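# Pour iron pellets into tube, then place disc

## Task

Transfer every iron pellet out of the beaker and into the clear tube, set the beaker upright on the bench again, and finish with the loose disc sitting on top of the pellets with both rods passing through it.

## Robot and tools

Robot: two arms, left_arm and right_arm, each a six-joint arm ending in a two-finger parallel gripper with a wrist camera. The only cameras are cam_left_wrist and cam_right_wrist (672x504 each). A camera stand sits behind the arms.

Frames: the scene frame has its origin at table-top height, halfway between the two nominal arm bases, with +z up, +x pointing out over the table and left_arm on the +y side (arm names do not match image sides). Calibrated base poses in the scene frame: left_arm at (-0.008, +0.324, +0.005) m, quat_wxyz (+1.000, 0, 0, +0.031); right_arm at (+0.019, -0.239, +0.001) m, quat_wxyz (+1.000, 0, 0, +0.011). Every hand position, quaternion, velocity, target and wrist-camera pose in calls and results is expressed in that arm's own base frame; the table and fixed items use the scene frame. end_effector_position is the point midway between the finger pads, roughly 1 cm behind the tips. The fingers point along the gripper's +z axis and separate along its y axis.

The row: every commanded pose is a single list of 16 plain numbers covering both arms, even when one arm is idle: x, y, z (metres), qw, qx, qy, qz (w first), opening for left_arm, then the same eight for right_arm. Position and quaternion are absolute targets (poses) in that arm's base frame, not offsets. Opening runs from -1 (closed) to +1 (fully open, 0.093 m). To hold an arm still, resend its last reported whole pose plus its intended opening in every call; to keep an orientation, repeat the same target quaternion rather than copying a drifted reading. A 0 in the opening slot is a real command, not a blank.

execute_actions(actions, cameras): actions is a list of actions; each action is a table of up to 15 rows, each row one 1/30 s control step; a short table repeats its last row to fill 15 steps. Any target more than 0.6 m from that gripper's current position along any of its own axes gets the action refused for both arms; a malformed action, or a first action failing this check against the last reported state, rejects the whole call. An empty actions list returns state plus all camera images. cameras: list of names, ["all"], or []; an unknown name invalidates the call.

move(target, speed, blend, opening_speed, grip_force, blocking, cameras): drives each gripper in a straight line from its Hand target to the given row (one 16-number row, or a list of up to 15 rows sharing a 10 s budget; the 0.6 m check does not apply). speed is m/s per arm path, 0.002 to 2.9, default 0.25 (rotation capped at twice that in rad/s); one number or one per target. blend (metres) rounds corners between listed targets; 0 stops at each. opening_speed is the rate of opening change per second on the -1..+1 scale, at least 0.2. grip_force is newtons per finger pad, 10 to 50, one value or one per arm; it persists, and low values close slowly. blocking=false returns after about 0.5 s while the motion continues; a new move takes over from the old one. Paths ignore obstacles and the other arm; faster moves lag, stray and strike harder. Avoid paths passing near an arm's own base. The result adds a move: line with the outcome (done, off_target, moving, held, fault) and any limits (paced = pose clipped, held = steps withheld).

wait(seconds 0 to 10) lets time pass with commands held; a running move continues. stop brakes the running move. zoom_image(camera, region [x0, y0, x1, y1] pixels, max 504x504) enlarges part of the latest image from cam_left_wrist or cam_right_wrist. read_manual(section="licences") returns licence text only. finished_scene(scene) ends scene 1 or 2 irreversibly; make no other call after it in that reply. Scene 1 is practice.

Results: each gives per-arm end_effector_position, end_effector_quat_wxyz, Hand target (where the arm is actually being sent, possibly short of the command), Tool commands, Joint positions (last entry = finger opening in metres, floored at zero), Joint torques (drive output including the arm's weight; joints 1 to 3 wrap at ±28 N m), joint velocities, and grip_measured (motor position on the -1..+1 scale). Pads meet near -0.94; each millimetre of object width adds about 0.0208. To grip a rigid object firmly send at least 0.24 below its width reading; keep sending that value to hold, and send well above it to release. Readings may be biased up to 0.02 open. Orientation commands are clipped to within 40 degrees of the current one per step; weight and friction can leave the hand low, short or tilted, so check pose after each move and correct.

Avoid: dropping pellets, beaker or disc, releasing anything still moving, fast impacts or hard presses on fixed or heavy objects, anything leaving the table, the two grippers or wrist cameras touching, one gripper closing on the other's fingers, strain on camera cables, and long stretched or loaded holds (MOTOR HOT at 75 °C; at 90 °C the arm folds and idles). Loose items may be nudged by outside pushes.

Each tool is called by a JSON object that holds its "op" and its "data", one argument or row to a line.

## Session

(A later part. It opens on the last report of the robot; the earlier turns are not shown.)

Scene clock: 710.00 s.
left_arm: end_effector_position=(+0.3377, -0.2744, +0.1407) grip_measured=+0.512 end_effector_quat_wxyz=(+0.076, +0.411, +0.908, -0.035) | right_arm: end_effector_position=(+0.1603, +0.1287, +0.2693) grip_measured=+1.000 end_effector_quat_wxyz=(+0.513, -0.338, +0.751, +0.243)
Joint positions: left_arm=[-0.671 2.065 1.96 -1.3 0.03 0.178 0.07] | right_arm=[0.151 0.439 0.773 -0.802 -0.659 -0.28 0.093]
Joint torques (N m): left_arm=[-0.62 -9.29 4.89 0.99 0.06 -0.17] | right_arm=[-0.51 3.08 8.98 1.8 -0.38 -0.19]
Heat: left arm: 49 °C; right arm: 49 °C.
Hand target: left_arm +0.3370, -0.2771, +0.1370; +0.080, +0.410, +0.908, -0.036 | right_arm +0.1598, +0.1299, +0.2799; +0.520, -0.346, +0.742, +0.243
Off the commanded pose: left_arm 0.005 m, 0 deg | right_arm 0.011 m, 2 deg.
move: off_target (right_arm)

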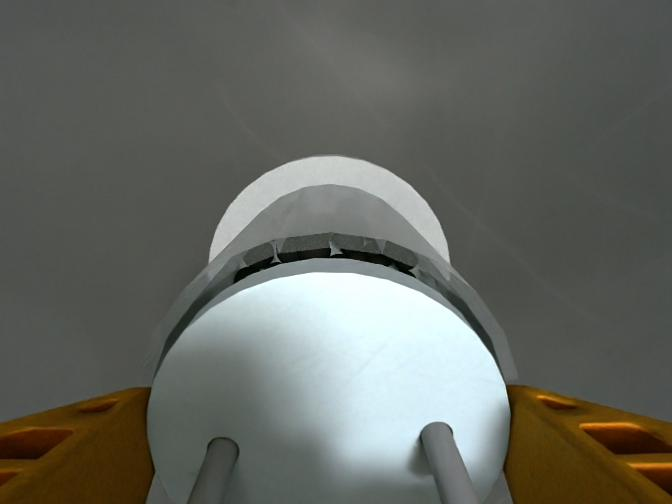

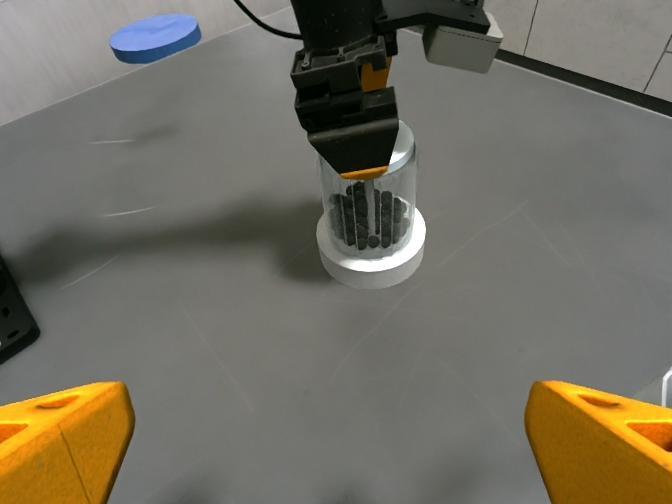

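{"op": "move", "data": {
  "target": [
    [0.3371,-0.2771,0.132,0.080,0.410,0.908,-0.036,0.4,0.16,0.13,0.28,0.52,-0.346,0.742,0.243,1],
    [0.3371,-0.2771,0.132,0.080,0.410,0.908,-0.036,0.95,0.16,0.13,0.28,0.52,-0.346,0.742,0.243,1]
  ],
  "speed": 0.03,
  "opening_speed": 0.3,
  "cameras": ["all"]
}}

{"op": "zoom_image", "data": {
  "camera": "cam_right_wrist",
  "region": [290, 90, 450, 290]
}}

Scene clock: 721.97 s.
left_arm: end_effector_position=(+0.3353, -0.2772, +0.1406) grip_measured=+0.948 end_effector_quat_wxyz=(+0.081, +0.414, +0.906, -0.037) | right_arm: end_effector_position=(+0.1603, +0.1287, +0.2693) grip_measured=+1.000 end_effector_quat_wxyz=(+0.513, -0.338, +0.751, +0.243)
Joint positions: left_arm=[-0.679 2.053 1.939 -1.281 0.031 0.175 0.091] | right_arm=[0.151 0.439 0.773 -0.802 -0.659 -0.28 0.093]
Joint torques (N m): left_arm=[0.18 -8.54 4.59 1.03 0.06 -0.15] | right_arm=[-0.51 3.08 8.98 1.8 -0.38 -0.2]
Heat: left arm: 50 °C; right arm: 50 °C.
Hand target: left_arm +0.3370, -0.2770, +0.1320; +0.080, +0.410, +0.908, -0.036 | right_arm +0.1598, +0.1299, +0.2799; +0.520, -0.346, +0.742, +0.243
Off the commanded pose: left_arm 0.009 m, 1 deg | right_arm 0.011 m, 2 deg.
move: off_target (right_arm)

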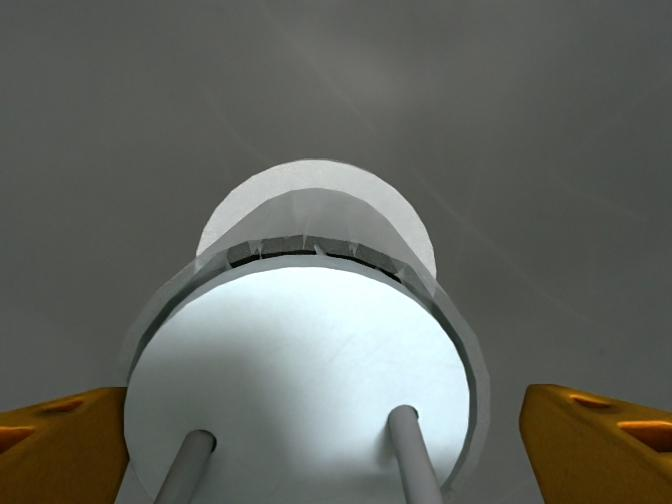

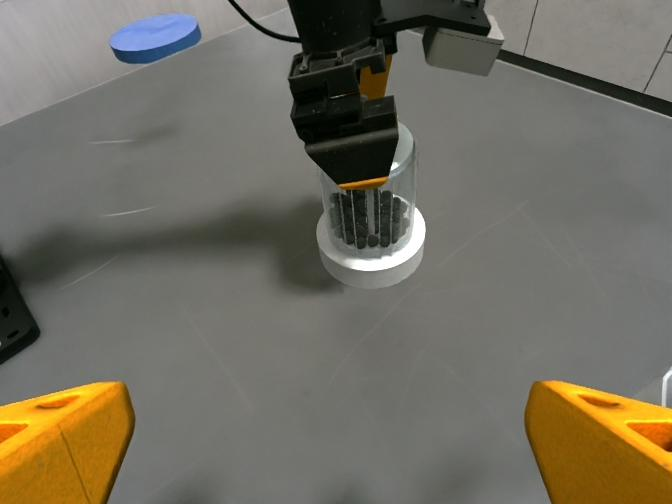

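Scaled by 2.520.

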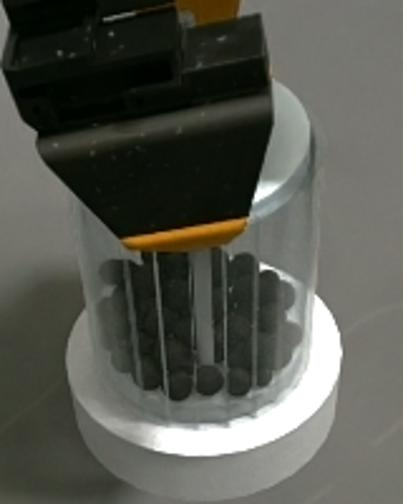

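{"op": "move", "data": {
  "target": [
    [0.3375,-0.2755,0.15,0.080,0.410,0.908,-0.036,1,0.16,0.13,0.28,0.52,-0.346,0.742,0.243,1],
    [0.337,-0.2755,0.21,0.080,0.410,0.908,-0.036,1,0.16,0.13,0.28,0.52,-0.346,0.742,0.243,1]
  ],
  "speed": [0.03,0.1],
  "cameras": ["all"]
}}

{"op": "zoom_image", "data": {
  "camera": "cam_right_wrist",
  "region": [290, 90, 450, 290]
}}

Scene clock: 733.20 s.
left_arm: end_effector_position=(+0.3348, -0.2779, +0.2114) grip_measured=+0.999 end_effector_quat_wxyz=(+0.097, +0.414, +0.904, -0.042) | right_arm: end_effector_position=(+0.1603, +0.1287, +0.2693) grip_measured=+1.000 end_effector_quat_wxyz=(+0.513, -0.338, +0.751, +0.243)
Joint positions: left_arm=[-0.68 2.119 2.328 -1.571 0.033 0.175 0.093] | right_arm=[0.151 0.439 0.773 -0.802 -0.659 -0.28 0.093]
Joint torques (N m): left_arm=[0.51 -7.84 8.02 0.66 0.03 -0.12] | right_arm=[-0.51 3.08 8.98 1.8 -0.38 -0.2]
Heat: left arm: 52 °C; right arm: 50 °C.
Hand target: left_arm +0.3367, -0.2753, +0.2097; +0.092, +0.409, +0.907, -0.039 | right_arm +0.1598, +0.1299, +0.2799; +0.520, -0.346, +0.742, +0.243
Off the commanded pose: left_arm 0.004 m, 2 deg | right_arm 0.011 m, 2 deg.
joint sent to its limit (left arm) — joint 4 (wrist pitch), lower limit. The joint targets still meet the commanded pose.
move: off_target (right_arm)

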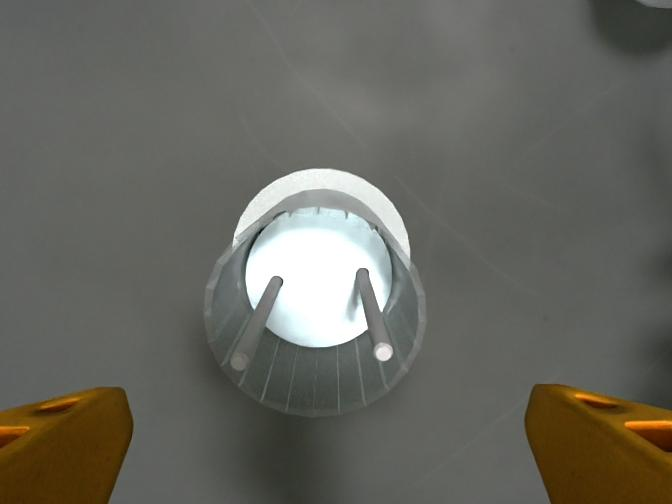

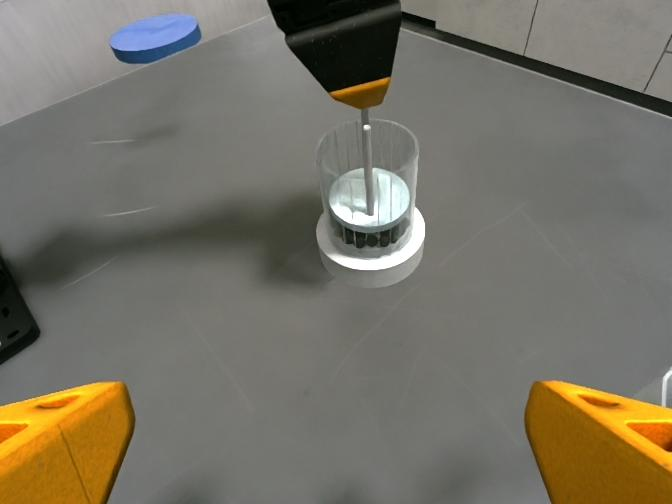

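Scaled by 2.520.

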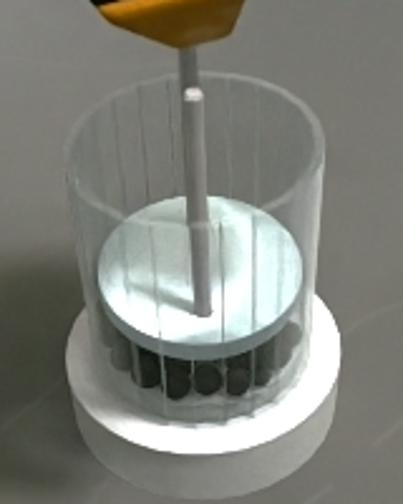

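{"op": "finished_scene", "data": {
  "scene": 2
}}

The scene is finished: the task was done.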